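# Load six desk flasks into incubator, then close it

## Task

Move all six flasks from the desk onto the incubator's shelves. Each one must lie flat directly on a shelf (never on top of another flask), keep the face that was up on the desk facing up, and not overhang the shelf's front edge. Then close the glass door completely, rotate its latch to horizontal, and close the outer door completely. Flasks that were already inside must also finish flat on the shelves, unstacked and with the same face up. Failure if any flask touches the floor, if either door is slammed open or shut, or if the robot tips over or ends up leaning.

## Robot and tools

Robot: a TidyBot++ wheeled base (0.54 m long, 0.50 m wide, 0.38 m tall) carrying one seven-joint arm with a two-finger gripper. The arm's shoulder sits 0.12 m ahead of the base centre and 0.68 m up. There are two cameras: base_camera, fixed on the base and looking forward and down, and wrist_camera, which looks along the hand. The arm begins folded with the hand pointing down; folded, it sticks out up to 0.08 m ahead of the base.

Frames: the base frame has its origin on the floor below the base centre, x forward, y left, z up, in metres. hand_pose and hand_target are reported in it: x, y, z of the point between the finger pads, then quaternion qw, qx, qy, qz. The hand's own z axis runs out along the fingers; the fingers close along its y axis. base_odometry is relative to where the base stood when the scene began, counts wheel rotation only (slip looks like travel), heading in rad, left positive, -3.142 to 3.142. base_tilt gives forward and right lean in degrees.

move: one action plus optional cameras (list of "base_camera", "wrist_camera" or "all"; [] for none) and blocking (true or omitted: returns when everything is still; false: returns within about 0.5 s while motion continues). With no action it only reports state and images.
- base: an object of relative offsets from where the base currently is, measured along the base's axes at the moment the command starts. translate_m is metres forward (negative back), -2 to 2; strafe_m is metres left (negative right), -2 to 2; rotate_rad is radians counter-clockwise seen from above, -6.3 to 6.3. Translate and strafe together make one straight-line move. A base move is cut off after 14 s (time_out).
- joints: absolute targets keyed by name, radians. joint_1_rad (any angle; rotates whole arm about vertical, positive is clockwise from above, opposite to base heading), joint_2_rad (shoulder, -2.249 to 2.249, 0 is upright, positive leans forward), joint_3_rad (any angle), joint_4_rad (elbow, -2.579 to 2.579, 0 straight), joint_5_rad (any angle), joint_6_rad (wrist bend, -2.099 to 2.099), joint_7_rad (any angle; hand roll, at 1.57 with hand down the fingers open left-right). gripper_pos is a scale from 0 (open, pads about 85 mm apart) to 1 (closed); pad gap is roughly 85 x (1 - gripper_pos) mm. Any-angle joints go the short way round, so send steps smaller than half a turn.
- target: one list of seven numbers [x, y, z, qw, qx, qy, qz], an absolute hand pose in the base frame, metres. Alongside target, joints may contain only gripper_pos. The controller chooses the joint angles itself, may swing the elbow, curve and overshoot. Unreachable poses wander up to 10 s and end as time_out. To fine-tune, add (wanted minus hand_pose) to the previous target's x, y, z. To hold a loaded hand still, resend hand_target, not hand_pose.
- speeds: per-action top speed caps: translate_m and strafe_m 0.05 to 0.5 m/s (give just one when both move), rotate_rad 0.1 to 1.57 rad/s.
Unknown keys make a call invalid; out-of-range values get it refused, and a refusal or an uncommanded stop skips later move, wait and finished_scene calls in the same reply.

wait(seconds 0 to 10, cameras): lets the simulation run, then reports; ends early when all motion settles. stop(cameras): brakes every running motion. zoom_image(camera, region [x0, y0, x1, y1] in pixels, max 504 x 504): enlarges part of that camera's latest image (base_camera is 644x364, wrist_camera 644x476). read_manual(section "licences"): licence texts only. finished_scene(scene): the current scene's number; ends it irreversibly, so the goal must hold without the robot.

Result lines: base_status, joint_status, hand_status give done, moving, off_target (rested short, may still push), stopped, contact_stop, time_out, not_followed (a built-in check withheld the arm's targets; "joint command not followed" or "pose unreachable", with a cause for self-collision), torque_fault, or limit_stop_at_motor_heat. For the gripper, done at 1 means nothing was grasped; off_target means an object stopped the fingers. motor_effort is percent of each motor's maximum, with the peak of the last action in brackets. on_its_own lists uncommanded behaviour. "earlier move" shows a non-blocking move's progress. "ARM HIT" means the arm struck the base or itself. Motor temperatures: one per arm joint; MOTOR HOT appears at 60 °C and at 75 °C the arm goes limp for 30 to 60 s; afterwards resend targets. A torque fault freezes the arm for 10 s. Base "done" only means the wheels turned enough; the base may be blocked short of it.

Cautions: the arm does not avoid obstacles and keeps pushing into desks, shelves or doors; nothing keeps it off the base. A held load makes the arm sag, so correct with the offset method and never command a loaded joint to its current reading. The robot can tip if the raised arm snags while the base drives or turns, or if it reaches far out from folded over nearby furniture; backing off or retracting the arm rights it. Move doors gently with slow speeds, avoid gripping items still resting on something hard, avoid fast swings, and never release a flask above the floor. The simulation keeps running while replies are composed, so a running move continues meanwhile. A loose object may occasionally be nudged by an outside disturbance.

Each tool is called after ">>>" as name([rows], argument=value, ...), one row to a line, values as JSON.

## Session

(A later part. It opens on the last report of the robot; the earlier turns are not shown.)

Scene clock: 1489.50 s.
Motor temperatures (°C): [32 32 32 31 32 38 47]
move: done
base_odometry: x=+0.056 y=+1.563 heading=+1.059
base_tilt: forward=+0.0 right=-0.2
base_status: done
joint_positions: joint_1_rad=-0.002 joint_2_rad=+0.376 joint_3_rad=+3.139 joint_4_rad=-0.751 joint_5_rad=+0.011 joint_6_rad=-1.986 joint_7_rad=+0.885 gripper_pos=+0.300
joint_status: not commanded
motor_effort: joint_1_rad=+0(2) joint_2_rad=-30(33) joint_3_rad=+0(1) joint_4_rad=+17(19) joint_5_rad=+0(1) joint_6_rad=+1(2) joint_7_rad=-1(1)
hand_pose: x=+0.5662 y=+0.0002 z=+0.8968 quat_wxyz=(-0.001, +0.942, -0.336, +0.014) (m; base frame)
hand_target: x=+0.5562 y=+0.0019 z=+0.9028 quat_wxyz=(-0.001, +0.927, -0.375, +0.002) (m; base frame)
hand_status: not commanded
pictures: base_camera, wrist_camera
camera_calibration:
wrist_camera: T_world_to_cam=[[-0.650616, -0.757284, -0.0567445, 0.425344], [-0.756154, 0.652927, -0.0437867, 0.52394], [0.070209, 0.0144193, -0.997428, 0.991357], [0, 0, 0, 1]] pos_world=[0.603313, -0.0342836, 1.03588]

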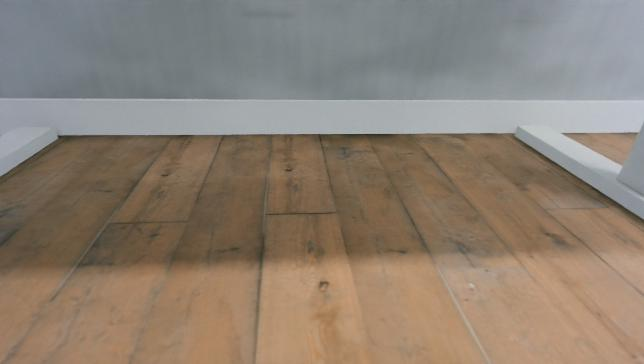

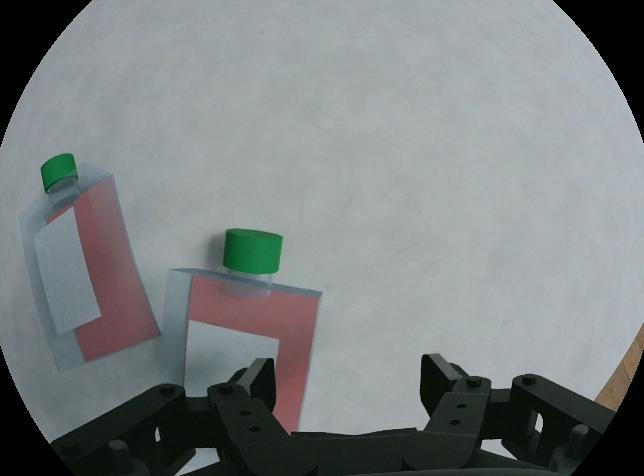

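>>> move(base={"translate_m":0.025}, speeds={"translate_m":0.15}, joints={"joint_2_rad":0.56,"joint_4_rad":-0.52,"joint_6_rad":-2.07,"joint_7_rad":0.72})

Scene clock: 1508.27 s.
Motor temperatures (°C): [32 33 32 31 32 38 47]
move: done
base_odometry: x=+0.068 y=+1.585 heading=+1.059
base_tilt: forward=+0.0 right=-0.2
base_status: done
joint_positions: joint_1_rad=-0.002 joint_2_rad=+0.555 joint_3_rad=+3.139 joint_4_rad=-0.544 joint_5_rad=+0.011 joint_6_rad=-2.021 joint_7_rad=+0.806 gripper_pos=+0.300
joint_status: all done
motor_effort: joint_1_rad=+0(2) joint_2_rad=-36(39) joint_3_rad=+0(1) joint_4_rad=+17(19) joint_5_rad=-1(1) joint_6_rad=+0(2) joint_7_rad=+0(2)
hand_pose: x=+0.6276 y=+0.0004 z=+0.8711 quat_wxyz=(+0.000, +0.928, -0.373, +0.012) (m; base frame)
hand_target: x=+0.6171 y=+0.0018 z=+0.8752 quat_wxyz=(+0.001, +0.911, -0.412, -0.004) (m; base frame)
hand_status: not commanded
pictures: base_camera, wrist_camera
camera_calibration:
wrist_camera: T_world_to_cam=[[-0.709091, -0.702948, -0.0552642, 0.499387], [-0.701999, 0.711146, -0.0383277, 0.530342], [0.0662433, 0.0116176, -0.997736, 0.964151], [0, 0, 0, 1]] pos_world=[0.662541, -0.0373086, 1.00989]

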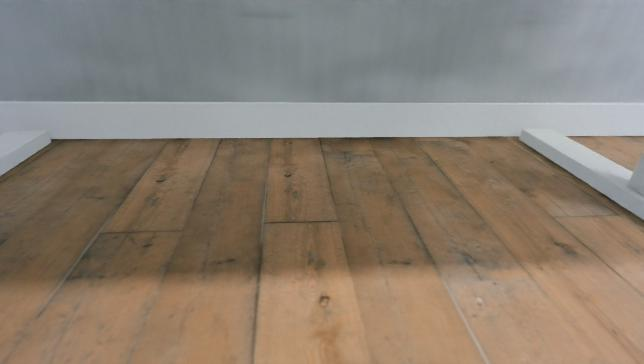

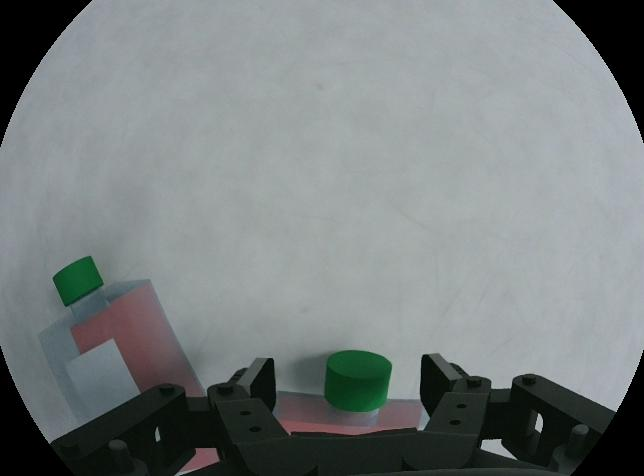

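>>> move(base={"strafe_m":0.005}, speeds={"strafe_m":0.1}, joints={"joint_2_rad":0.53,"joint_4_rad":-0.66,"joint_6_rad":-1.97})

>>> move(joints={"joint_2_rad":0.492,"joint_4_rad":-0.8,"joint_6_rad":-1.86})

Scene clock: 1526.50 s.
Motor temperatures (°C): [32 33 32 30 32 38 47]
move: done
base_odometry: x=+0.064 y=+1.587 heading=+1.059
base_tilt: forward=+0.0 right=-0.2
base_status: done
joint_positions: joint_1_rad=-0.002 joint_2_rad=+0.555 joint_3_rad=+3.139 joint_4_rad=-0.653 joint_5_rad=+0.011 joint_6_rad=-2.006 joint_7_rad=+0.805 gripper_pos=+0.300
joint_status: all done
motor_effort: joint_1_rad=+0(5) joint_2_rad=-37(38) joint_3_rad=+0(2) joint_4_rad=+17(19) joint_5_rad=+0(1) joint_6_rad=+0(1) joint_7_rad=+0(1)
hand_pose: x=+0.6122 y=+0.0004 z=+0.8408 quat_wxyz=(+0.017, +0.927, -0.373, -0.032) (m; base frame)
hand_target: x=+0.6178 y=+0.0019 z=+0.8504 quat_wxyz=(+0.003, +0.911, -0.412, -0.009) (m; base frame)
hand_status: not commanded
pictures: base_camera, wrist_camera
camera_calibration:
wrist_camera: T_world_to_cam=[[-0.711533, -0.702559, 0.0115166, 0.432066], [-0.702128, 0.711539, 0.0269857, 0.46352], [-0.0271535, 0.011115, -0.999569, 0.993639], [0, 0, 0, 1]] pos_world=[0.65986, -0.0373054, 0.975727]

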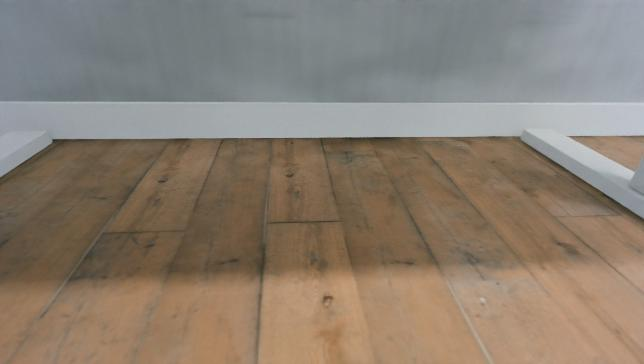

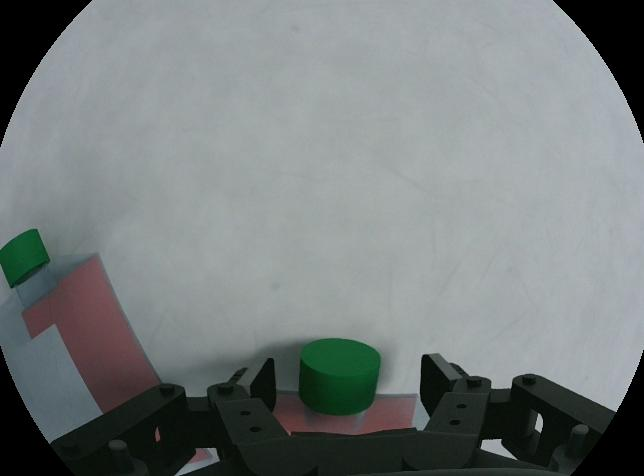

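Scene clock: 1527.53 s.
Motor temperatures (°C): [32 33 32 30 32 38 47]
move: done
base_odometry: x=+0.064 y=+1.587 heading=+1.059
base_tilt: forward=+0.0 right=-0.2
base_status: not commanded
joint_positions: joint_1_rad=-0.002 joint_2_rad=+0.508 joint_3_rad=+3.139 joint_4_rad=-0.780 joint_5_rad=+0.010 joint_6_rad=-1.910 joint_7_rad=+0.805 gripper_pos=+0.300
joint_status: all done
motor_effort: joint_1_rad=+0(1) joint_2_rad=-32(36) joint_3_rad=+0(1) joint_4_rad=+16(18) joint_5_rad=+0(1) joint_6_rad=+0(1) joint_7_rad=+0(1)
hand_pose: x=+0.6081 y=+0.0004 z=+0.8266 quat_wxyz=(+0.014, +0.928, -0.373, -0.024) (m; base frame)
hand_target: x=+0.6167 y=+0.0019 z=+0.8279 quat_wxyz=(+0.002, +0.911, -0.412, -0.005) (m; base frame)
hand_status: not commanded
pictures: base_camera, wrist_camera
camera_calibration:
wrist_camera: T_world_to_cam=[[-0.711006, -0.703186, 0.000104952, 0.438464], [-0.703099, 0.71092, 0.0156038, 0.470997], [-0.011047, 0.0110206, -0.999878, 0.969885], [0, 0, 0, 1]] pos_world=[0.653623, -0.0372083, 0.962371]

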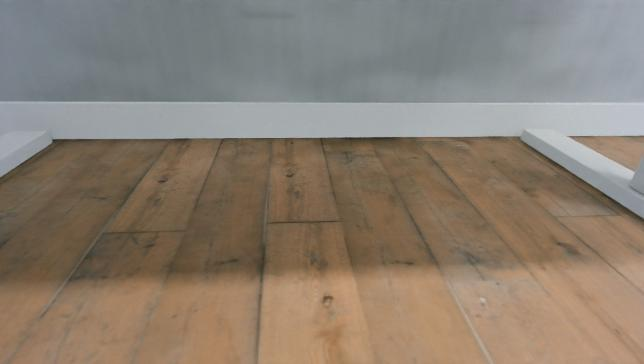

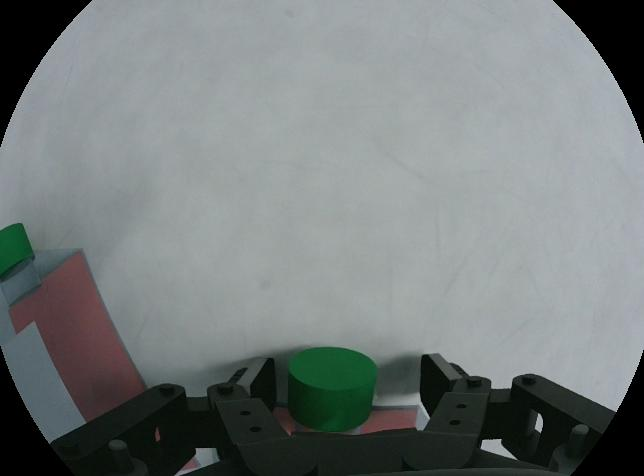

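>>> move(base={"translate_m":0.006,"strafe_m":0.004}, speeds={"translate_m":0.05}, joints={"gripper_pos":0.45})

>>> move(joints={"gripper_pos":0.57})

Scene clock: 1537.07 s.
Motor temperatures (°C): [32 33 32 30 32 38 47]
move: done
base_odometry: x=+0.064 y=+1.595 heading=+1.058
base_tilt: forward=+0.0 right=-0.3
base_status: done
joint_positions: joint_1_rad=-0.002 joint_2_rad=+0.503 joint_3_rad=+3.139 joint_4_rad=-0.781 joint_5_rad=+0.010 joint_6_rad=-1.906 joint_7_rad=+0.805 gripper_pos=+0.450
joint_status: all done
motor_effort: joint_1_rad=+0(4) joint_2_rad=-32(33) joint_3_rad=-1(2) joint_4_rad=+16(16) joint_5_rad=-1(1) joint_6_rad=+0(1) joint_7_rad=-1(1)
hand_pose: x=+0.6081 y=+0.0006 z=+0.8287 quat_wxyz=(+0.013, +0.928, -0.373, -0.021) (m; base frame)
hand_target: x=+0.6167 y=+0.0019 z=+0.8279 quat_wxyz=(+0.002, +0.911, -0.412, -0.005) (m; base frame)
hand_status: not commanded
pictures: base_camera, wrist_camera
camera_calibration:
wrist_camera: T_world_to_cam=[[-0.710812, -0.703364, -0.00509021, 0.442761], [-0.703372, 0.710743, 0.0106101, 0.475234], [-0.00384491, 0.0111221, -0.999931, 0.967601], [0, 0, 0, 1]] pos_world=[0.652706, -0.0371094, 0.964746]

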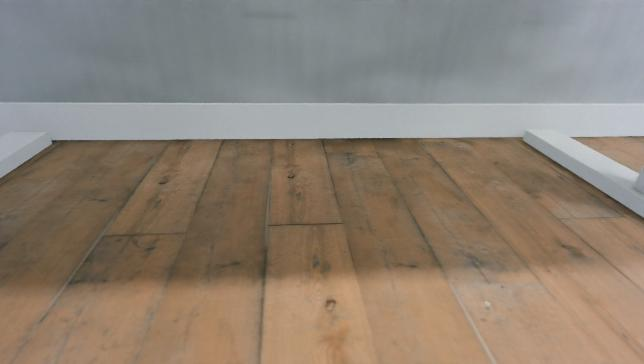

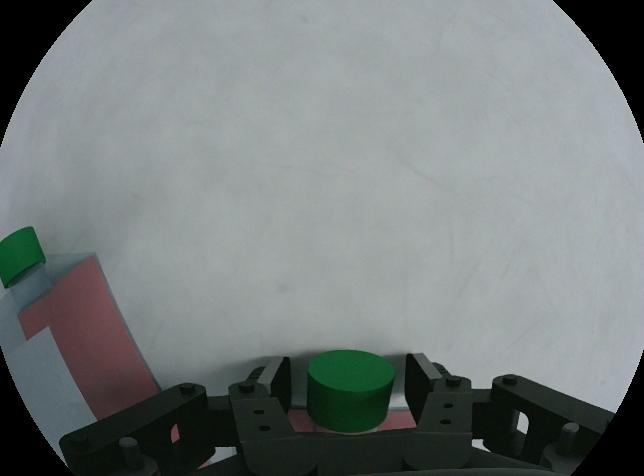

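Scene clock: 1537.60 s.
Motor temperatures (°C): [32 33 32 30 32 38 47]
move: done
base_odometry: x=+0.064 y=+1.595 heading=+1.058
base_tilt: forward=+0.0 right=-0.2
base_status: not commanded
joint_positions: joint_1_rad=-0.002 joint_2_rad=+0.500 joint_3_rad=+3.139 joint_4_rad=-0.781 joint_5_rad=+0.010 joint_6_rad=-1.903 joint_7_rad=+0.805 gripper_pos=+0.570
joint_status: all done
motor_effort: joint_1_rad=+0(1) joint_2_rad=-31(32) joint_3_rad=+0(0) joint_4_rad=+15(16) joint_5_rad=+0(1) joint_6_rad=+1(1) joint_7_rad=+0(1)
hand_pose: x=+0.6088 y=+0.0006 z=+0.8299 quat_wxyz=(+0.012, +0.928, -0.373, -0.018) (m; base frame)
hand_target: x=+0.6167 y=+0.0019 z=+0.8279 quat_wxyz=(+0.002, +0.911, -0.412, -0.005) (m; base frame)
hand_status: not commanded
pictures: base_camera, wrist_camera
camera_calibration:
wrist_camera: T_world_to_cam=[[-0.710765, -0.70337, -0.00921322, 0.44671], [-0.703427, 0.710737, 0.0065288, 0.479189], [0.00195602, 0.0111213, -0.999936, 0.9652], [0, 0, 0, 1]] pos_world=[0.652692, -0.0371094, 0.966125]

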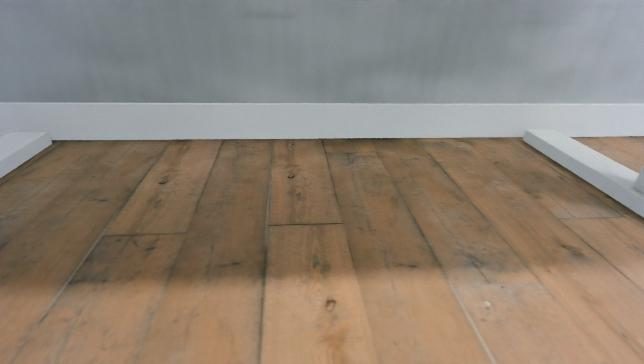

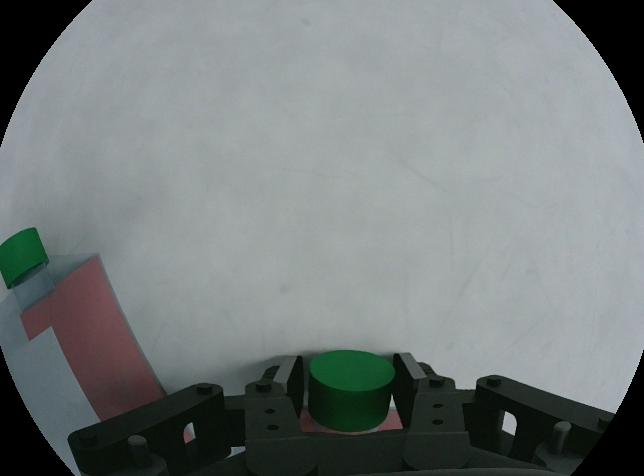

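>>> move(joints={"gripper_pos":0.65}, cameras=[])

>>> move(joints={"gripper_pos":0.85}, cameras=[])

>>> move(joints={"joint_2_rad":0.505,"joint_4_rad":-0.68,"joint_6_rad":-1.95})

Scene clock: 1543.47 s.
Motor temperatures (°C): [32 33 32 30 32 38 47]
move: done
base_odometry: x=+0.064 y=+1.595 heading=+1.058
base_tilt: forward=-0.1 right=-0.2
base_status: not commanded
joint_positions: joint_1_rad=-0.002 joint_2_rad=+0.499 joint_3_rad=+3.139 joint_4_rad=-0.781 joint_5_rad=+0.010 joint_6_rad=-1.902 joint_7_rad=+0.805 gripper_pos=+0.648
joint_status: all done
motor_effort: joint_1_rad=+0(1) joint_2_rad=-31(32) joint_3_rad=+0(1) joint_4_rad=+15(15) joint_5_rad=+1(1) joint_6_rad=+0(0) joint_7_rad=+0(1)
hand_pose: x=+0.6090 y=+0.0006 z=+0.8304 quat_wxyz=(+0.011, +0.928, -0.373, -0.017) (m; base frame)
hand_target: x=+0.6167 y=+0.0019 z=+0.8279 quat_wxyz=(+0.002, +0.911, -0.412, -0.005) (m; base frame)
hand_status: not commanded
pictures: none
No camera images: "cameras" was empty.

Scene clock: 1544.10 s.
Motor temperatures (°C): [32 33 32 30 32 38 47]
move: off_target
base_odometry: x=+0.064 y=+1.595 heading=+1.058
base_tilt: forward=+0.0 right=-0.3
base_status: not commanded
joint_positions: joint_1_rad=-0.002 joint_2_rad=+0.498 joint_3_rad=+3.139 joint_4_rad=-0.781 joint_5_rad=+0.010 joint_6_rad=-1.901 joint_7_rad=+0.805 gripper_pos=+0.678
joint_status: gripper_pos off_target (ended at +0.678, target +0.850)
motor_effort: joint_1_rad=+0(1) joint_2_rad=-31(32) joint_3_rad=+0(0) joint_4_rad=+15(16) joint_5_rad=+0(1) joint_6_rad=+0(1) joint_7_rad=+0(1)
hand_pose: x=+0.6091 y=+0.0006 z=+0.8309 quat_wxyz=(+0.011, +0.928, -0.373, -0.016) (m; base frame)
hand_target: x=+0.6167 y=+0.0019 z=+0.8279 quat_wxyz=(+0.002, +0.911, -0.412, -0.005) (m; base frame)
hand_status: not commanded
pictures: none
No camera images: "cameras" was empty.

Scene clock: 1545.07 s.
Motor temperatures (°C): [32 33 32 30 32 38 47]
move: done
base_odometry: x=+0.064 y=+1.595 heading=+1.058
base_tilt: forward=-0.1 right=-0.2
base_status: not commanded
joint_positions: joint_1_rad=-0.002 joint_2_rad=+0.507 joint_3_rad=+3.139 joint_4_rad=-0.701 joint_5_rad=+0.010 joint_6_rad=-1.913 joint_7_rad=+0.805 gripper_pos=+0.678
joint_status: all done
motor_effort: joint_1_rad=+0(1) joint_2_rad=-35(38) joint_3_rad=+0(1) joint_4_rad=+18(19) joint_5_rad=+0(1) joint_6_rad=+1(2) joint_7_rad=+0(1)
hand_pose: x=+0.6236 y=+0.0006 z=+0.8501 quat_wxyz=(+0.000, +0.928, -0.373, +0.011) (m; base frame)
hand_target: x=+0.6159 y=+0.0019 z=+0.8571 quat_wxyz=(-0.002, +0.911, -0.412, +0.003) (m; base frame)
hand_status: not commanded
pictures: base_camera, wrist_camera
camera_calibration:
wrist_camera: T_world_to_cam=[[-0.708955, -0.703141, -0.0545497, 0.494871], [-0.702211, 0.710958, -0.0379226, 0.526462], [0.0654475, 0.01142, -0.997791, 0.944022], [0, 0, 0, 1]] pos_world=[0.658744, -0.037109, 0.988897]

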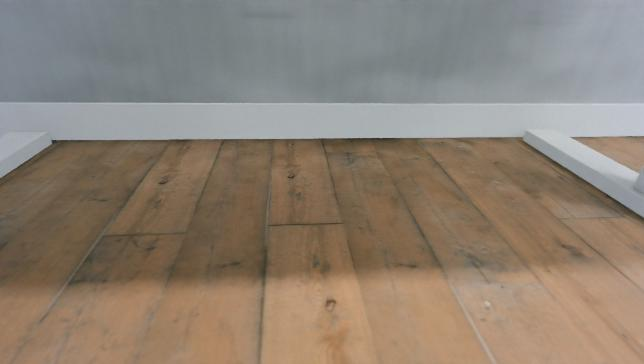

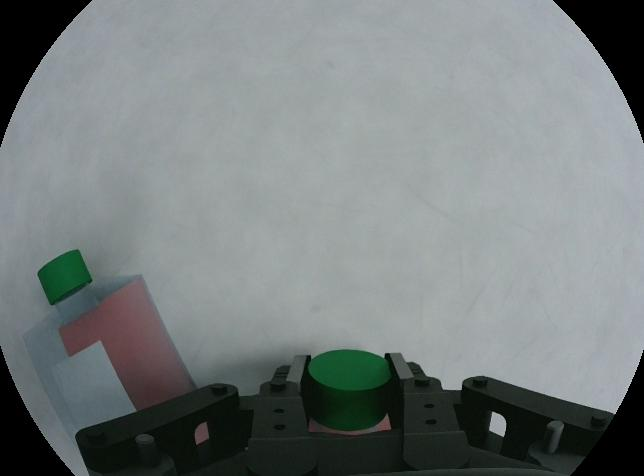

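>>> move(joints={"joint_2_rad":0.5,"joint_4_rad":-0.56,"joint_6_rad":-2.03}, cameras=[])

>>> move(base={"strafe_m":-0.2}, speeds={"strafe_m":0.2})

Scene clock: 1552.77 s.
Motor temperatures (°C): [32 33 32 30 32 38 47]
move: done
base_odometry: x=+0.064 y=+1.595 heading=+1.058
base_tilt: forward=+0.0 right=-0.2
base_status: not commanded
joint_positions: joint_1_rad=-0.002 joint_2_rad=+0.507 joint_3_rad=+3.139 joint_4_rad=-0.582 joint_5_rad=+0.010 joint_6_rad=-1.980 joint_7_rad=+0.805 gripper_pos=+0.678
joint_status: all done
motor_effort: joint_1_rad=+0(1) joint_2_rad=-35(37) joint_3_rad=+0(1) joint_4_rad=+18(19) joint_5_rad=+0(1) joint_6_rad=+1(3) joint_7_rad=+0(1)
hand_pose: x=+0.6243 y=+0.0006 z=+0.8851 quat_wxyz=(-0.010, +0.927, -0.373, +0.035) (m; base frame)
hand_target: x=+0.6110 y=+0.0019 z=+0.8939 quat_wxyz=(-0.011, +0.911, -0.412, +0.023) (m; base frame)
hand_status: not commanded
pictures: none
No camera images: "cameras" was empty.

Scene clock: 1554.50 s.
Motor temperatures (°C): [32 33 32 30 32 38 47]
move: done
base_odometry: x=+0.239 y=+1.497 heading=+1.059
base_tilt: forward=-0.1 right=-0.2
base_status: done
joint_positions: joint_1_rad=-0.001 joint_2_rad=+0.507 joint_3_rad=+3.139 joint_4_rad=-0.581 joint_5_rad=+0.010 joint_6_rad=-1.983 joint_7_rad=+0.805 gripper_pos=+0.678
joint_status: not commanded
motor_effort: joint_1_rad=+0(4) joint_2_rad=-35(39) joint_3_rad=+0(2) joint_4_rad=+18(18) joint_5_rad=+0(1) joint_6_rad=+1(2) joint_7_rad=-1(1)
hand_pose: x=+0.6237 y=-0.0001 z=+0.8853 quat_wxyz=(-0.010, +0.927, -0.374, +0.034) (m; base frame)
hand_target: x=+0.6110 y=+0.0019 z=+0.8939 quat_wxyz=(-0.011, +0.911, -0.412, +0.023) (m; base frame)
hand_status: not commanded
pictures: base_camera, wrist_camera
camera_calibration:
wrist_camera: T_world_to_cam=[[-0.706972, -0.70143, -0.0904834, 0.5269], [-0.697778, 0.712639, -0.0724675, 0.556168], [0.115313, 0.0119048, -0.993258, 0.943993], [0, 0, 0, 1]] pos_world=[0.651731, -0.0380018, 1.02561]

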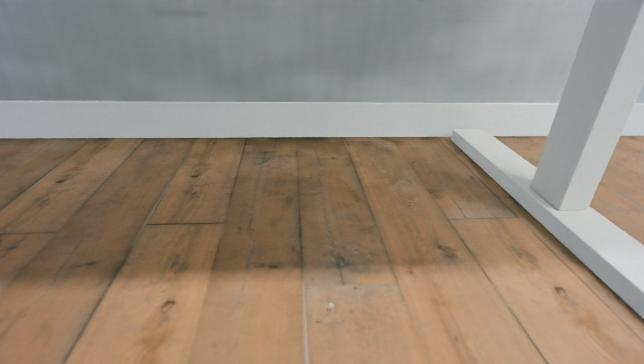

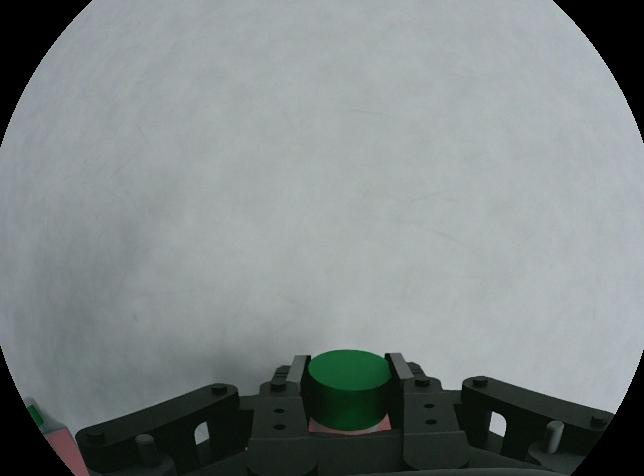

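>>> move(joints={"joint_7_rad":-0.4}, cameras=[])

>>> move(joints={"joint_7_rad":-1.65})

Scene clock: 1564.30 s.
Motor temperatures (°C): [32 33 32 30 32 38 47]
move: done
base_odometry: x=+0.239 y=+1.497 heading=+1.059
base_tilt: forward=-0.1 right=-0.2
base_status: not commanded
joint_positions: joint_1_rad=-0.001 joint_2_rad=+0.507 joint_3_rad=+3.139 joint_4_rad=-0.581 joint_5_rad=+0.010 joint_6_rad=-1.983 joint_7_rad=-0.314 gripper_pos=+0.678
joint_status: all done
motor_effort: joint_1_rad=+0(1) joint_2_rad=-35(36) joint_3_rad=+0(1) joint_4_rad=+17(18) joint_5_rad=+0(1) joint_6_rad=+1(2) joint_7_rad=-1(1)
hand_pose: x=+0.6237 y=-0.0001 z=+0.8853 quat_wxyz=(-0.027, +0.587, -0.809, +0.024) (m; base frame)
hand_target: x=+0.6110 y=+0.0019 z=+0.8939 quat_wxyz=(-0.022, +0.553, -0.833, +0.014) (m; base frame)
hand_status: not commanded
pictures: none
No camera images: "cameras" was empty.

Scene clock: 1566.17 s.
Motor temperatures (°C): [32 33 32 30 32 38 47]
move: done
base_odometry: x=+0.239 y=+1.497 heading=+1.059
base_tilt: forward=+0.0 right=-0.2
base_status: not commanded
joint_positions: joint_1_rad=-0.001 joint_2_rad=+0.507 joint_3_rad=+3.139 joint_4_rad=-0.581 joint_5_rad=+0.010 joint_6_rad=-1.983 joint_7_rad=-1.564 gripper_pos=+0.678
joint_status: all done
motor_effort: joint_1_rad=+0(1) joint_2_rad=-35(36) joint_3_rad=+0(1) joint_4_rad=+17(18) joint_5_rad=+0(1) joint_6_rad=+1(2) joint_7_rad=+0(2)
hand_pose: x=+0.6236 y=-0.0001 z=+0.8853 quat_wxyz=(-0.035, +0.003, -0.999, +0.004) (m; base frame)
hand_target: x=+0.6110 y=+0.0019 z=+0.8939 quat_wxyz=(-0.026, -0.039, -0.999, -0.001) (m; base frame)
hand_status: not commanded
pictures: base_camera, wrist_camera
camera_calibration:
wrist_camera: T_world_to_cam=[[0.0237129, 0.998401, -0.0513224, 0.0367236], [0.998329, -0.0209427, 0.0538575, -0.613628], [0.0526965, -0.0525138, -0.997229, 0.986517], [0, 0, 0, 1]] pos_world=[0.559746, 0.00228984, 1.01872]

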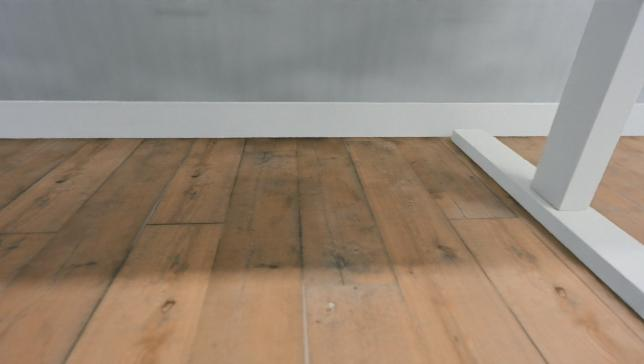

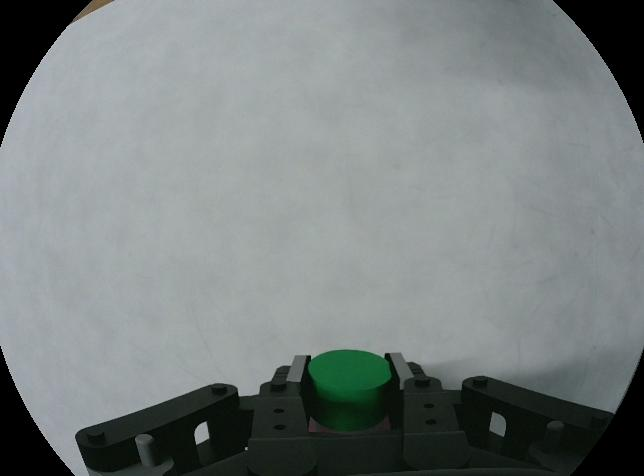

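>>> move(joints={"joint_2_rad":0.495,"joint_4_rad":-0.7,"joint_6_rad":-1.91}, cameras=[])

>>> move(joints={"joint_2_rad":0.492,"joint_4_rad":-0.77,"joint_6_rad":-1.86})

Scene clock: 1575.53 s.
Motor temperatures (°C): [32 33 32 30 32 38 47]
move: done
base_odometry: x=+0.239 y=+1.497 heading=+1.059
base_tilt: forward=+0.0 right=-0.2
base_status: not commanded
joint_positions: joint_1_rad=-0.001 joint_2_rad=+0.507 joint_3_rad=+3.139 joint_4_rad=-0.696 joint_5_rad=+0.010 joint_6_rad=-1.950 joint_7_rad=-1.565 gripper_pos=+0.678
joint_status: all done
motor_effort: joint_1_rad=+0(1) joint_2_rad=-35(38) joint_3_rad=+0(1) joint_4_rad=+18(20) joint_5_rad=+0(1) joint_6_rad=+1(2) joint_7_rad=+0(1)
hand_pose: x=+0.6130 y=-0.0001 z=+0.8516 quat_wxyz=(+0.006, +0.003, -1.000, +0.004) (m; base frame)
hand_target: x=+0.6227 y=+0.0019 z=+0.8564 quat_wxyz=(-0.018, -0.039, -0.999, -0.001) (m; base frame)
hand_status: not commanded
pictures: none
No camera images: "cameras" was empty.

Scene clock: 1576.33 s.
Motor temperatures (°C): [32 33 32 30 32 38 47]
move: done
base_odometry: x=+0.239 y=+1.497 heading=+1.059
base_tilt: forward=-0.1 right=-0.2
base_status: not commanded
joint_positions: joint_1_rad=-0.001 joint_2_rad=+0.505 joint_3_rad=+3.139 joint_4_rad=-0.758 joint_5_rad=+0.010 joint_6_rad=-1.905 joint_7_rad=-1.565 gripper_pos=+0.678
joint_status: all done
motor_effort: joint_1_rad=+0(1) joint_2_rad=-33(36) joint_3_rad=+0(1) joint_4_rad=+16(18) joint_5_rad=+0(0) joint_6_rad=+0(1) joint_7_rad=+0(1)
hand_pose: x=+0.6139 y=-0.0002 z=+0.8340 quat_wxyz=(+0.013, +0.003, -1.000, +0.004) (m; base frame)
hand_target: x=+0.6233 y=+0.0019 z=+0.8370 quat_wxyz=(-0.010, -0.039, -0.999, -0.001) (m; base frame)
hand_status: not commanded
pictures: base_camera, wrist_camera
camera_calibration:
wrist_camera: T_world_to_cam=[[0.0186665, 0.998367, -0.0539914, 0.0396376], [0.998817, -0.0210455, -0.0438353, -0.519889], [-0.0449, -0.0531093, -0.997579, 0.99616], [0, 0, 0, 1]] pos_world=[0.563262, 0.00239114, 0.973098]

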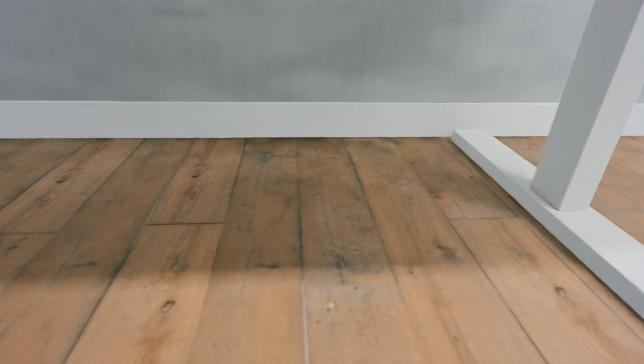

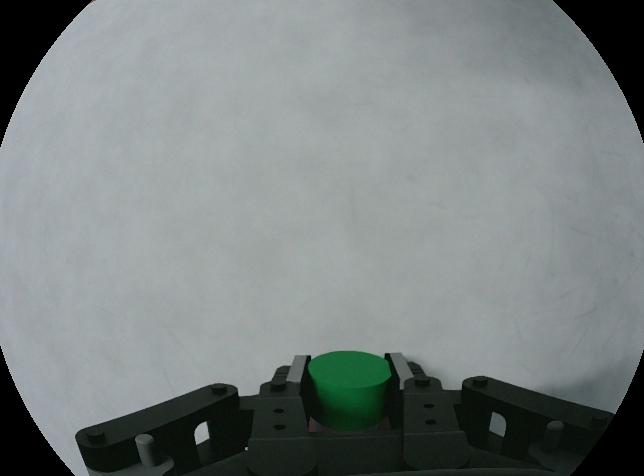

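Slightly lower, then release.

>>> move(joints={"joint_2_rad":0.492,"joint_4_rad":-0.79,"joint_6_rad":-1.84}, cameras=[])

>>> move(joints={"joint_2_rad":0.495,"joint_4_rad":-0.8,"joint_6_rad":-1.83}, cameras=[])

>>> move(joints={"gripper_pos":0.6})

Scene clock: 1581.77 s.
Motor temperatures (°C): [32 33 32 30 32 38 47]
move: done
base_odometry: x=+0.239 y=+1.497 heading=+1.059
base_tilt: forward=-0.1 right=-0.2
base_status: not commanded
joint_positions: joint_1_rad=-0.001 joint_2_rad=+0.499 joint_3_rad=+3.139 joint_4_rad=-0.772 joint_5_rad=+0.010 joint_6_rad=-1.888 joint_7_rad=-1.565 gripper_pos=+0.678
joint_status: all done
motor_effort: joint_1_rad=+0(1) joint_2_rad=-31(33) joint_3_rad=+0(1) joint_4_rad=+16(17) joint_5_rad=+0(1) joint_6_rad=+1(1) joint_7_rad=-1(1)
hand_pose: x=+0.6152 y=-0.0002 z=+0.8330 quat_wxyz=(+0.009, +0.003, -1.000, +0.004) (m; base frame)
hand_target: x=+0.6252 y=+0.0019 z=+0.8310 quat_wxyz=(-0.010, -0.039, -0.999, -0.001) (m; base frame)
hand_status: not commanded
pictures: none
No camera images: "cameras" was empty.

Scene clock: 1582.27 s.
Motor temperatures (°C): [32 33 32 30 32 38 47]
move: done
base_odometry: x=+0.239 y=+1.497 heading=+1.059
base_tilt: forward=-0.1 right=-0.2
base_status: not commanded
joint_positions: joint_1_rad=-0.001 joint_2_rad=+0.496 joint_3_rad=+3.139 joint_4_rad=-0.778 joint_5_rad=+0.010 joint_6_rad=-1.882 joint_7_rad=-1.565 gripper_pos=+0.678
joint_status: all done
motor_effort: joint_1_rad=+0(0) joint_2_rad=-31(32) joint_3_rad=+0(0) joint_4_rad=+16(16) joint_5_rad=+0(1) joint_6_rad=+1(2) joint_7_rad=-1(1)
hand_pose: x=+0.6152 y=-0.0002 z=+0.8329 quat_wxyz=(+0.007, +0.003, -1.000, +0.004) (m; base frame)
hand_target: x=+0.6265 y=+0.0019 z=+0.8264 quat_wxyz=(-0.008, -0.039, -0.999, -0.001) (m; base frame)
hand_status: not commanded
pictures: none
No camera images: "cameras" was empty.

Scene clock: 1582.97 s.
Motor temperatures (°C): [32 33 32 30 32 38 47]
move: done
base_odometry: x=+0.239 y=+1.497 heading=+1.059
base_tilt: forward=+0.0 right=-0.2
base_status: not commanded
joint_positions: joint_1_rad=-0.001 joint_2_rad=+0.496 joint_3_rad=+3.139 joint_4_rad=-0.788 joint_5_rad=+0.010 joint_6_rad=-1.877 joint_7_rad=-1.566 gripper_pos=+0.600
joint_status: all done
motor_effort: joint_1_rad=+0(1) joint_2_rad=-32(35) joint_3_rad=+0(1) joint_4_rad=+16(18) joint_5_rad=+0(1) joint_6_rad=+1(2) joint_7_rad=+0(1)
hand_pose: x=+0.6147 y=-0.0002 z=+0.8295 quat_wxyz=(+0.010, +0.003, -1.000, +0.004) (m; base frame)
hand_target: x=+0.6265 y=+0.0019 z=+0.8264 quat_wxyz=(-0.008, -0.039, -0.999, -0.001) (m; base frame)
hand_status: not commanded
pictures: base_camera, wrist_camera
camera_calibration:
wrist_camera: T_world_to_cam=[[0.0192575, 0.998357, -0.0539617, 0.0390154], [0.999107, -0.0212458, -0.0365181, -0.527137], [-0.0376046, -0.0532103, -0.997875, 0.987443], [0, 0, 0, 1]] pos_world=[0.563047, 0.00239133, 0.9682]

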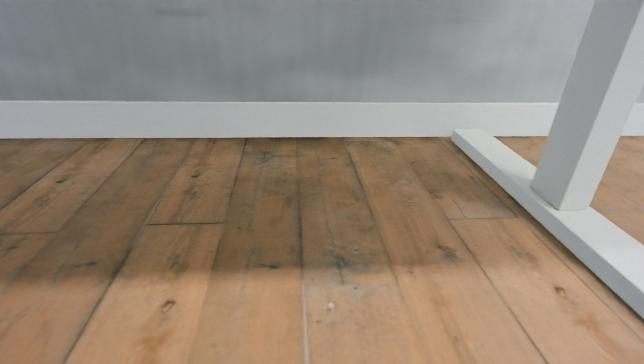

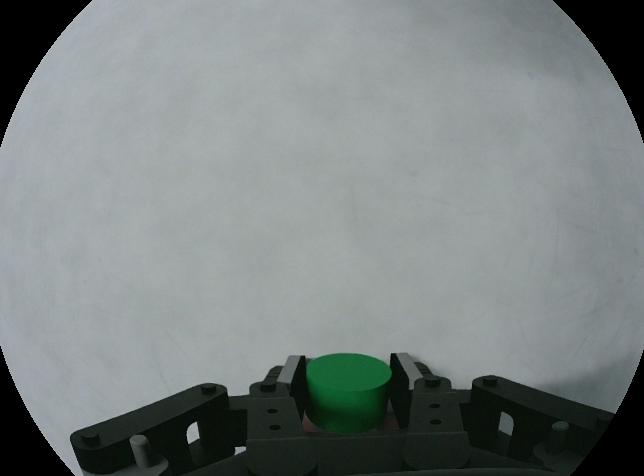

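>>> move(joints={"joint_2_rad":0.49,"joint_4_rad":-0.6,"joint_6_rad":-2.0,"gripper_pos":0.4}, cameras=[])

>>> move(joints={"joint_2_rad":0.1,"joint_4_rad":-1.4,"joint_6_rad":-0.6,"joint_7_rad":0.0}, base={"translate_m":-0.32}, speeds={"translate_m":0.3}, cameras=[])

>>> move(joints={"joint_2_rad":0.1,"joint_4_rad":-1.665,"joint_6_rad":-0.26,"joint_7_rad":1.57})

Scene clock: 1595.90 s.
Motor temperatures (°C): [32 34 32 30 32 38 47]
move: done
base_odometry: x=+0.239 y=+1.497 heading=+1.059
base_tilt: forward=-0.1 right=-0.1
base_status: not commanded
joint_positions: joint_1_rad=-0.001 joint_2_rad=+0.496 joint_3_rad=+3.139 joint_4_rad=-0.621 joint_5_rad=+0.010 joint_6_rad=-1.954 joint_7_rad=-1.566 gripper_pos=+0.400
joint_status: all done
motor_effort: joint_1_rad=+0(1) joint_2_rad=-34(37) joint_3_rad=+0(1) joint_4_rad=+17(19) joint_5_rad=+0(1) joint_6_rad=+1(2) joint_7_rad=-1(1)
hand_pose: x=+0.6238 y=-0.0001 z=+0.8792 quat_wxyz=(-0.036, +0.002, -0.999, +0.004) (m; base frame)
hand_target: x=+0.6118 y=+0.0019 z=+0.8876 quat_wxyz=(-0.026, -0.039, -0.999, -0.001) (m; base frame)
hand_status: not commanded
pictures: none
No camera images: "cameras" was empty.

Scene clock: 1598.57 s.
Motor temperatures (°C): [32 34 32 30 32 38 47]
move: done
base_odometry: x=+0.082 y=+1.218 heading=+1.059
base_tilt: forward=+0.0 right=-0.2
base_status: done
joint_positions: joint_1_rad=-0.001 joint_2_rad=+0.129 joint_3_rad=+3.139 joint_4_rad=-1.392 joint_5_rad=+0.010 joint_6_rad=-0.658 joint_7_rad=-0.088 gripper_pos=+0.400
joint_status: all done
motor_effort: joint_1_rad=+0(2) joint_2_rad=-27(40) joint_3_rad=+0(1) joint_4_rad=+24(24) joint_5_rad=+0(1) joint_6_rad=+8(8) joint_7_rad=+0(2)
hand_pose: x=+0.7424 y=+0.0017 z=+0.9370 quat_wxyz=(-0.339, +0.601, -0.651, +0.315) (m; base frame)
hand_target: x=+0.7433 y=+0.0023 z=+0.9655 quat_wxyz=(-0.352, +0.614, -0.613, +0.352) (m; base frame)
hand_status: not commanded
pictures: none
No camera images: "cameras" was empty.

Scene clock: 1600.77 s.
Motor temperatures (°C): [32 34 32 30 32 38 47]
move: done
base_odometry: x=+0.082 y=+1.218 heading=+1.059
base_tilt: forward=+0.0 right=-0.3
base_status: not commanded
joint_positions: joint_1_rad=-0.001 joint_2_rad=+0.126 joint_3_rad=+3.139 joint_4_rad=-1.661 joint_5_rad=+0.010 joint_6_rad=-0.317 joint_7_rad=+1.483 gripper_pos=+0.400
joint_status: all done
motor_effort: joint_1_rad=+0(1) joint_2_rad=-26(28) joint_3_rad=+0(0) joint_4_rad=+23(25) joint_5_rad=+0(1) joint_6_rad=+8(9) joint_7_rad=-1(2)
hand_pose: x=+0.7470 y=+0.0026 z=+0.8739 quat_wxyz=(-0.019, +0.868, -0.033, +0.496) (m; base frame)
hand_target: x=+0.7492 y=+0.0023 z=+0.9032 quat_wxyz=(-0.001, +0.848, +0.000, +0.530) (m; base frame)
hand_status: not commanded
pictures: base_camera, wrist_camera
camera_calibration:
wrist_camera: T_world_to_cam=[[-0.0128215, -0.993691, -0.11142, 0.115529], [-0.490338, 0.10336, -0.865382, 1.17887], [0.871438, 0.0435379, -0.488569, -0.0874735], [0, 0, 0, 1]] pos_world=[0.655756, -0.00323976, 0.990312]

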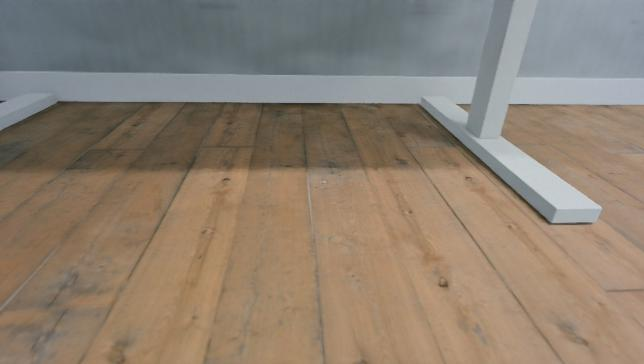

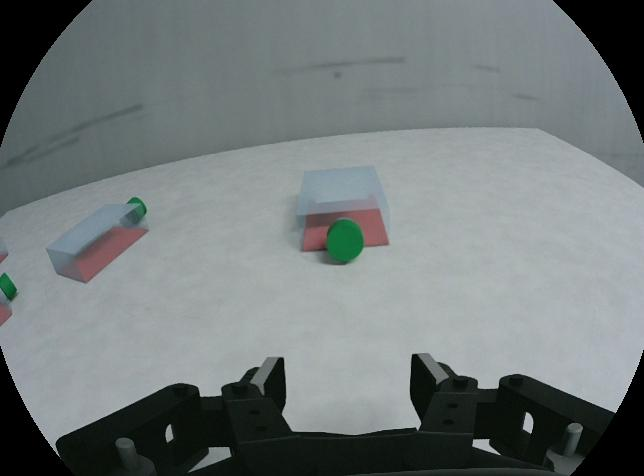

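>>> move(joints={"joint_2_rad":0.25,"joint_4_rad":-1.665,"joint_6_rad":-0.11,"joint_7_rad":1.66})

Scene clock: 1608.03 s.
Motor temperatures (°C): [32 34 32 30 32 38 47]
move: done
base_odometry: x=+0.082 y=+1.218 heading=+1.059
base_tilt: forward=-0.1 right=-0.3
base_status: not commanded
joint_positions: joint_1_rad=-0.001 joint_2_rad=+0.248 joint_3_rad=+3.139 joint_4_rad=-1.664 joint_5_rad=+0.010 joint_6_rad=-0.167 joint_7_rad=+1.574 gripper_pos=+0.400
joint_status: all done
motor_effort: joint_1_rad=+0(1) joint_2_rad=-31(34) joint_3_rad=+0(0) joint_4_rad=+23(25) joint_5_rad=-1(1) joint_6_rad=+9(9) joint_7_rad=+0(2)
hand_pose: x=+0.7903 y=+0.0032 z=+0.8331 quat_wxyz=(+0.003, +0.862, +0.007, +0.507) (m; base frame)
hand_target: x=+0.7987 y=+0.0023 z=+0.8468 quat_wxyz=(+0.023, +0.847, +0.038, +0.529) (m; base frame)
hand_status: not commanded
pictures: base_camera, wrist_camera
camera_calibration:
wrist_camera: T_world_to_cam=[[0.0355783, -0.998819, -0.0330824, 0.00859375], [-0.471589, 0.0124061, -0.881731, 1.16395], [0.8811, 0.0469718, -0.470591, -0.167711], [0, 0, 0, 1]] pos_world=[0.696369, 0.0020213, 0.947648]

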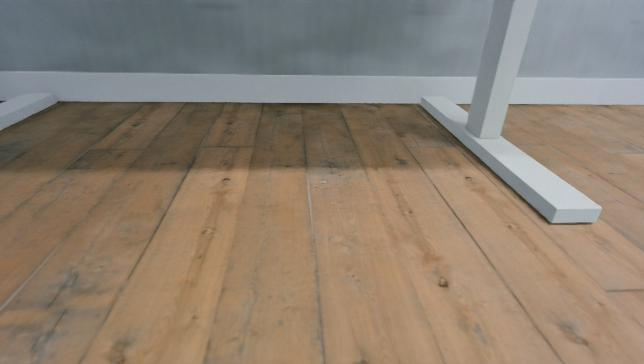

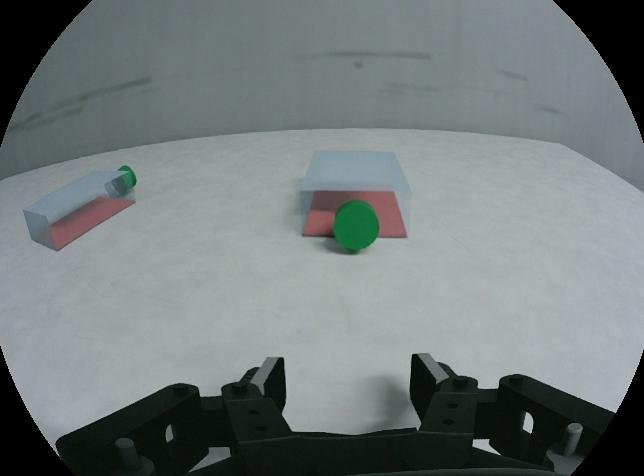

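>>> move(base={"translate_m":0.08,"strafe_m":-0.009}, speeds={"translate_m":0.12})

Scene clock: 1615.17 s.
Motor temperatures (°C): [32 34 32 30 32 38 47]
move: done
base_odometry: x=+0.129 y=+1.283 heading=+1.059
base_tilt: forward=+0.0 right=-0.2
base_status: done
joint_positions: joint_1_rad=-0.001 joint_2_rad=+0.251 joint_3_rad=+3.139 joint_4_rad=-1.664 joint_5_rad=+0.010 joint_6_rad=-0.163 joint_7_rad=+1.575 gripper_pos=+0.400
joint_status: not commanded
motor_effort: joint_1_rad=+0(3) joint_2_rad=-31(33) joint_3_rad=+0(2) joint_4_rad=+23(24) joint_5_rad=+0(1) joint_6_rad=+9(9) joint_7_rad=+0(1)
hand_pose: x=+0.7914 y=+0.0032 z=+0.8319 quat_wxyz=(+0.003, +0.862, +0.007, +0.507) (m; base frame)
hand_target: x=+0.7987 y=+0.0023 z=+0.8468 quat_wxyz=(+0.023, +0.847, +0.038, +0.529) (m; base frame)
hand_status: not commanded
pictures: base_camera, wrist_camera
camera_calibration:
wrist_camera: T_world_to_cam=[[0.036075, -0.998831, -0.0321799, 0.00731144], [-0.471041, 0.0114044, -0.882038, 1.1631], [0.881374, 0.0469776, -0.470078, -0.169927], [0, 0, 0, 1]] pos_world=[0.69737, 0.00202117, 0.946251]

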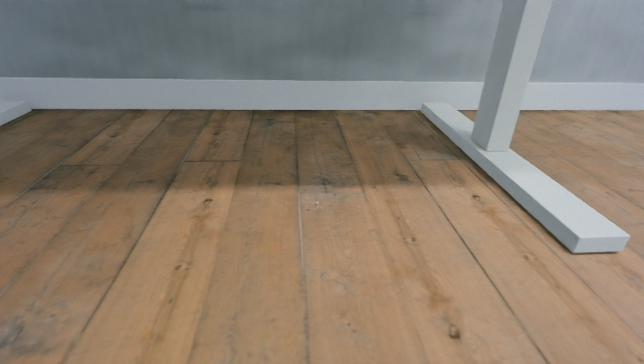

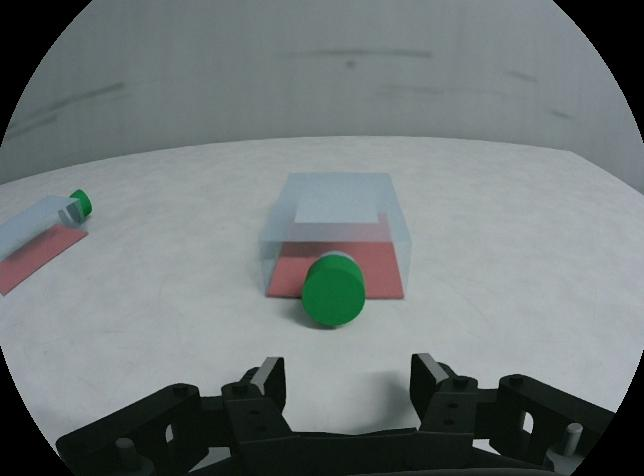

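>>> move(base={"translate_m":0.047,"strafe_m":0.006}, speeds={"translate_m":0.08})

Scene clock: 1623.53 s.
Motor temperatures (°C): [32 34 32 30 32 38 47]
move: done
base_odometry: x=+0.148 y=+1.327 heading=+1.058
base_tilt: forward=-0.1 right=-0.2
base_status: done
joint_positions: joint_1_rad=-0.001 joint_2_rad=+0.252 joint_3_rad=+3.139 joint_4_rad=-1.665 joint_5_rad=+0.010 joint_6_rad=-0.162 joint_7_rad=+1.575 gripper_pos=+0.400
joint_status: not commanded
motor_effort: joint_1_rad=+0(3) joint_2_rad=-31(34) joint_3_rad=+0(2) joint_4_rad=+23(24) joint_5_rad=-1(1) joint_6_rad=+9(9) joint_7_rad=+0(1)
hand_pose: x=+0.7916 y=+0.0031 z=+0.8313 quat_wxyz=(+0.003, +0.862, +0.007, +0.507) (m; base frame)
hand_target: x=+0.7987 y=+0.0023 z=+0.8468 quat_wxyz=(+0.023, +0.847, +0.038, +0.529) (m; base frame)
hand_status: not commanded
pictures: base_camera, wrist_camera
camera_calibration:
wrist_camera: T_world_to_cam=[[0.0358847, -0.99884, -0.0321004, 0.00724277], [-0.471433, 0.011403, -0.881828, 1.16287], [0.881171, 0.0467773, -0.470477, -0.169902], [0, 0, 0, 1]] pos_world=[0.69767, 0.00192161, 0.945753]

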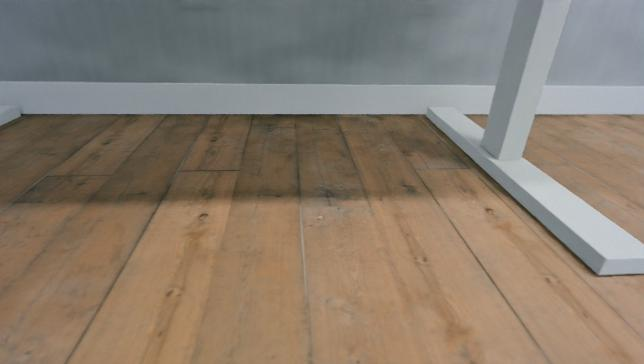

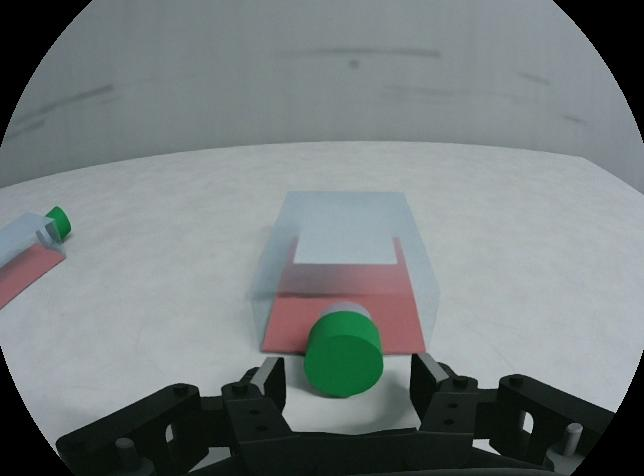

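>>> move(base={"translate_m":0.013}, speeds={"translate_m":0.05}, cameras=[])

>>> move(joints={"gripper_pos":0.56})

Scene clock: 1630.83 s.
Motor temperatures (°C): [32 34 32 30 32 38 47]
move: done
base_odometry: x=+0.154 y=+1.338 heading=+1.058
base_tilt: forward=-0.1 right=-0.2
base_status: done
joint_positions: joint_1_rad=-0.001 joint_2_rad=+0.253 joint_3_rad=+3.139 joint_4_rad=-1.665 joint_5_rad=+0.010 joint_6_rad=-0.162 joint_7_rad=+1.575 gripper_pos=+0.400
joint_status: not commanded
motor_effort: joint_1_rad=+0(3) joint_2_rad=-30(33) joint_3_rad=+0(3) joint_4_rad=+22(23) joint_5_rad=-1(1) joint_6_rad=+9(9) joint_7_rad=-1(2)
hand_pose: x=+0.7917 y=+0.0029 z=+0.8309 quat_wxyz=(+0.003, +0.862, +0.007, +0.506) (m; base frame)
hand_target: x=+0.7987 y=+0.0023 z=+0.8468 quat_wxyz=(+0.023, +0.847, +0.038, +0.529) (m; base frame)
hand_status: not commanded
pictures: none
No camera images: "cameras" was empty.

Scene clock: 1631.43 s.
Motor temperatures (°C): [32 34 32 30 32 38 47]
move: done
base_odometry: x=+0.154 y=+1.338 heading=+1.058
base_tilt: forward=-0.1 right=-0.2
base_status: not commanded
joint_positions: joint_1_rad=-0.001 joint_2_rad=+0.253 joint_3_rad=+3.139 joint_4_rad=-1.665 joint_5_rad=+0.010 joint_6_rad=-0.162 joint_7_rad=+1.575 gripper_pos=+0.560
joint_status: all done
motor_effort: joint_1_rad=+0(1) joint_2_rad=-32(32) joint_3_rad=+0(0) joint_4_rad=+23(23) joint_5_rad=+0(1) joint_6_rad=+8(9) joint_7_rad=-1(1)
hand_pose: x=+0.7917 y=+0.0029 z=+0.8309 quat_wxyz=(+0.003, +0.862, +0.007, +0.506) (m; base frame)
hand_target: x=+0.7987 y=+0.0023 z=+0.8468 quat_wxyz=(+0.023, +0.847, +0.038, +0.529) (m; base frame)
hand_status: not commanded
pictures: base_camera, wrist_camera
camera_calibration:
wrist_camera: T_world_to_cam=[[0.0356096, -0.998854, -0.0319745, 0.00719656], [-0.471747, 0.011405, -0.88166, 1.16268], [0.881015, 0.0464794, -0.4708, -0.169844], [0, 0, 0, 1]] pos_world=[0.697869, 0.00182228, 0.945354]

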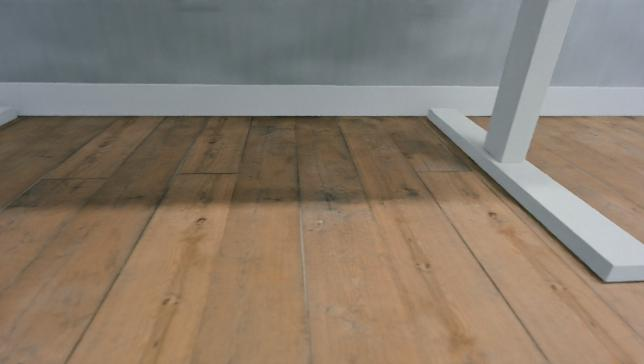

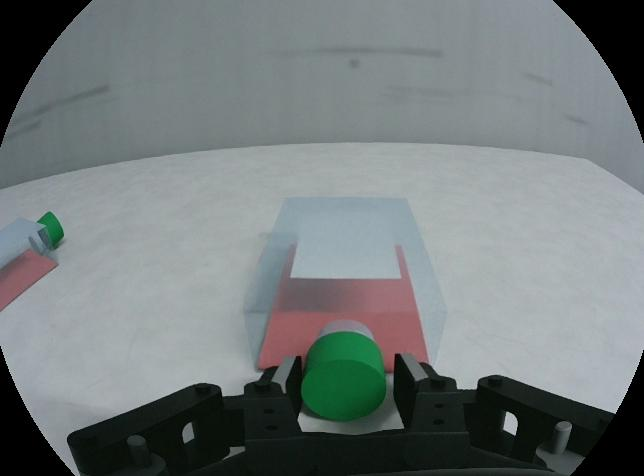

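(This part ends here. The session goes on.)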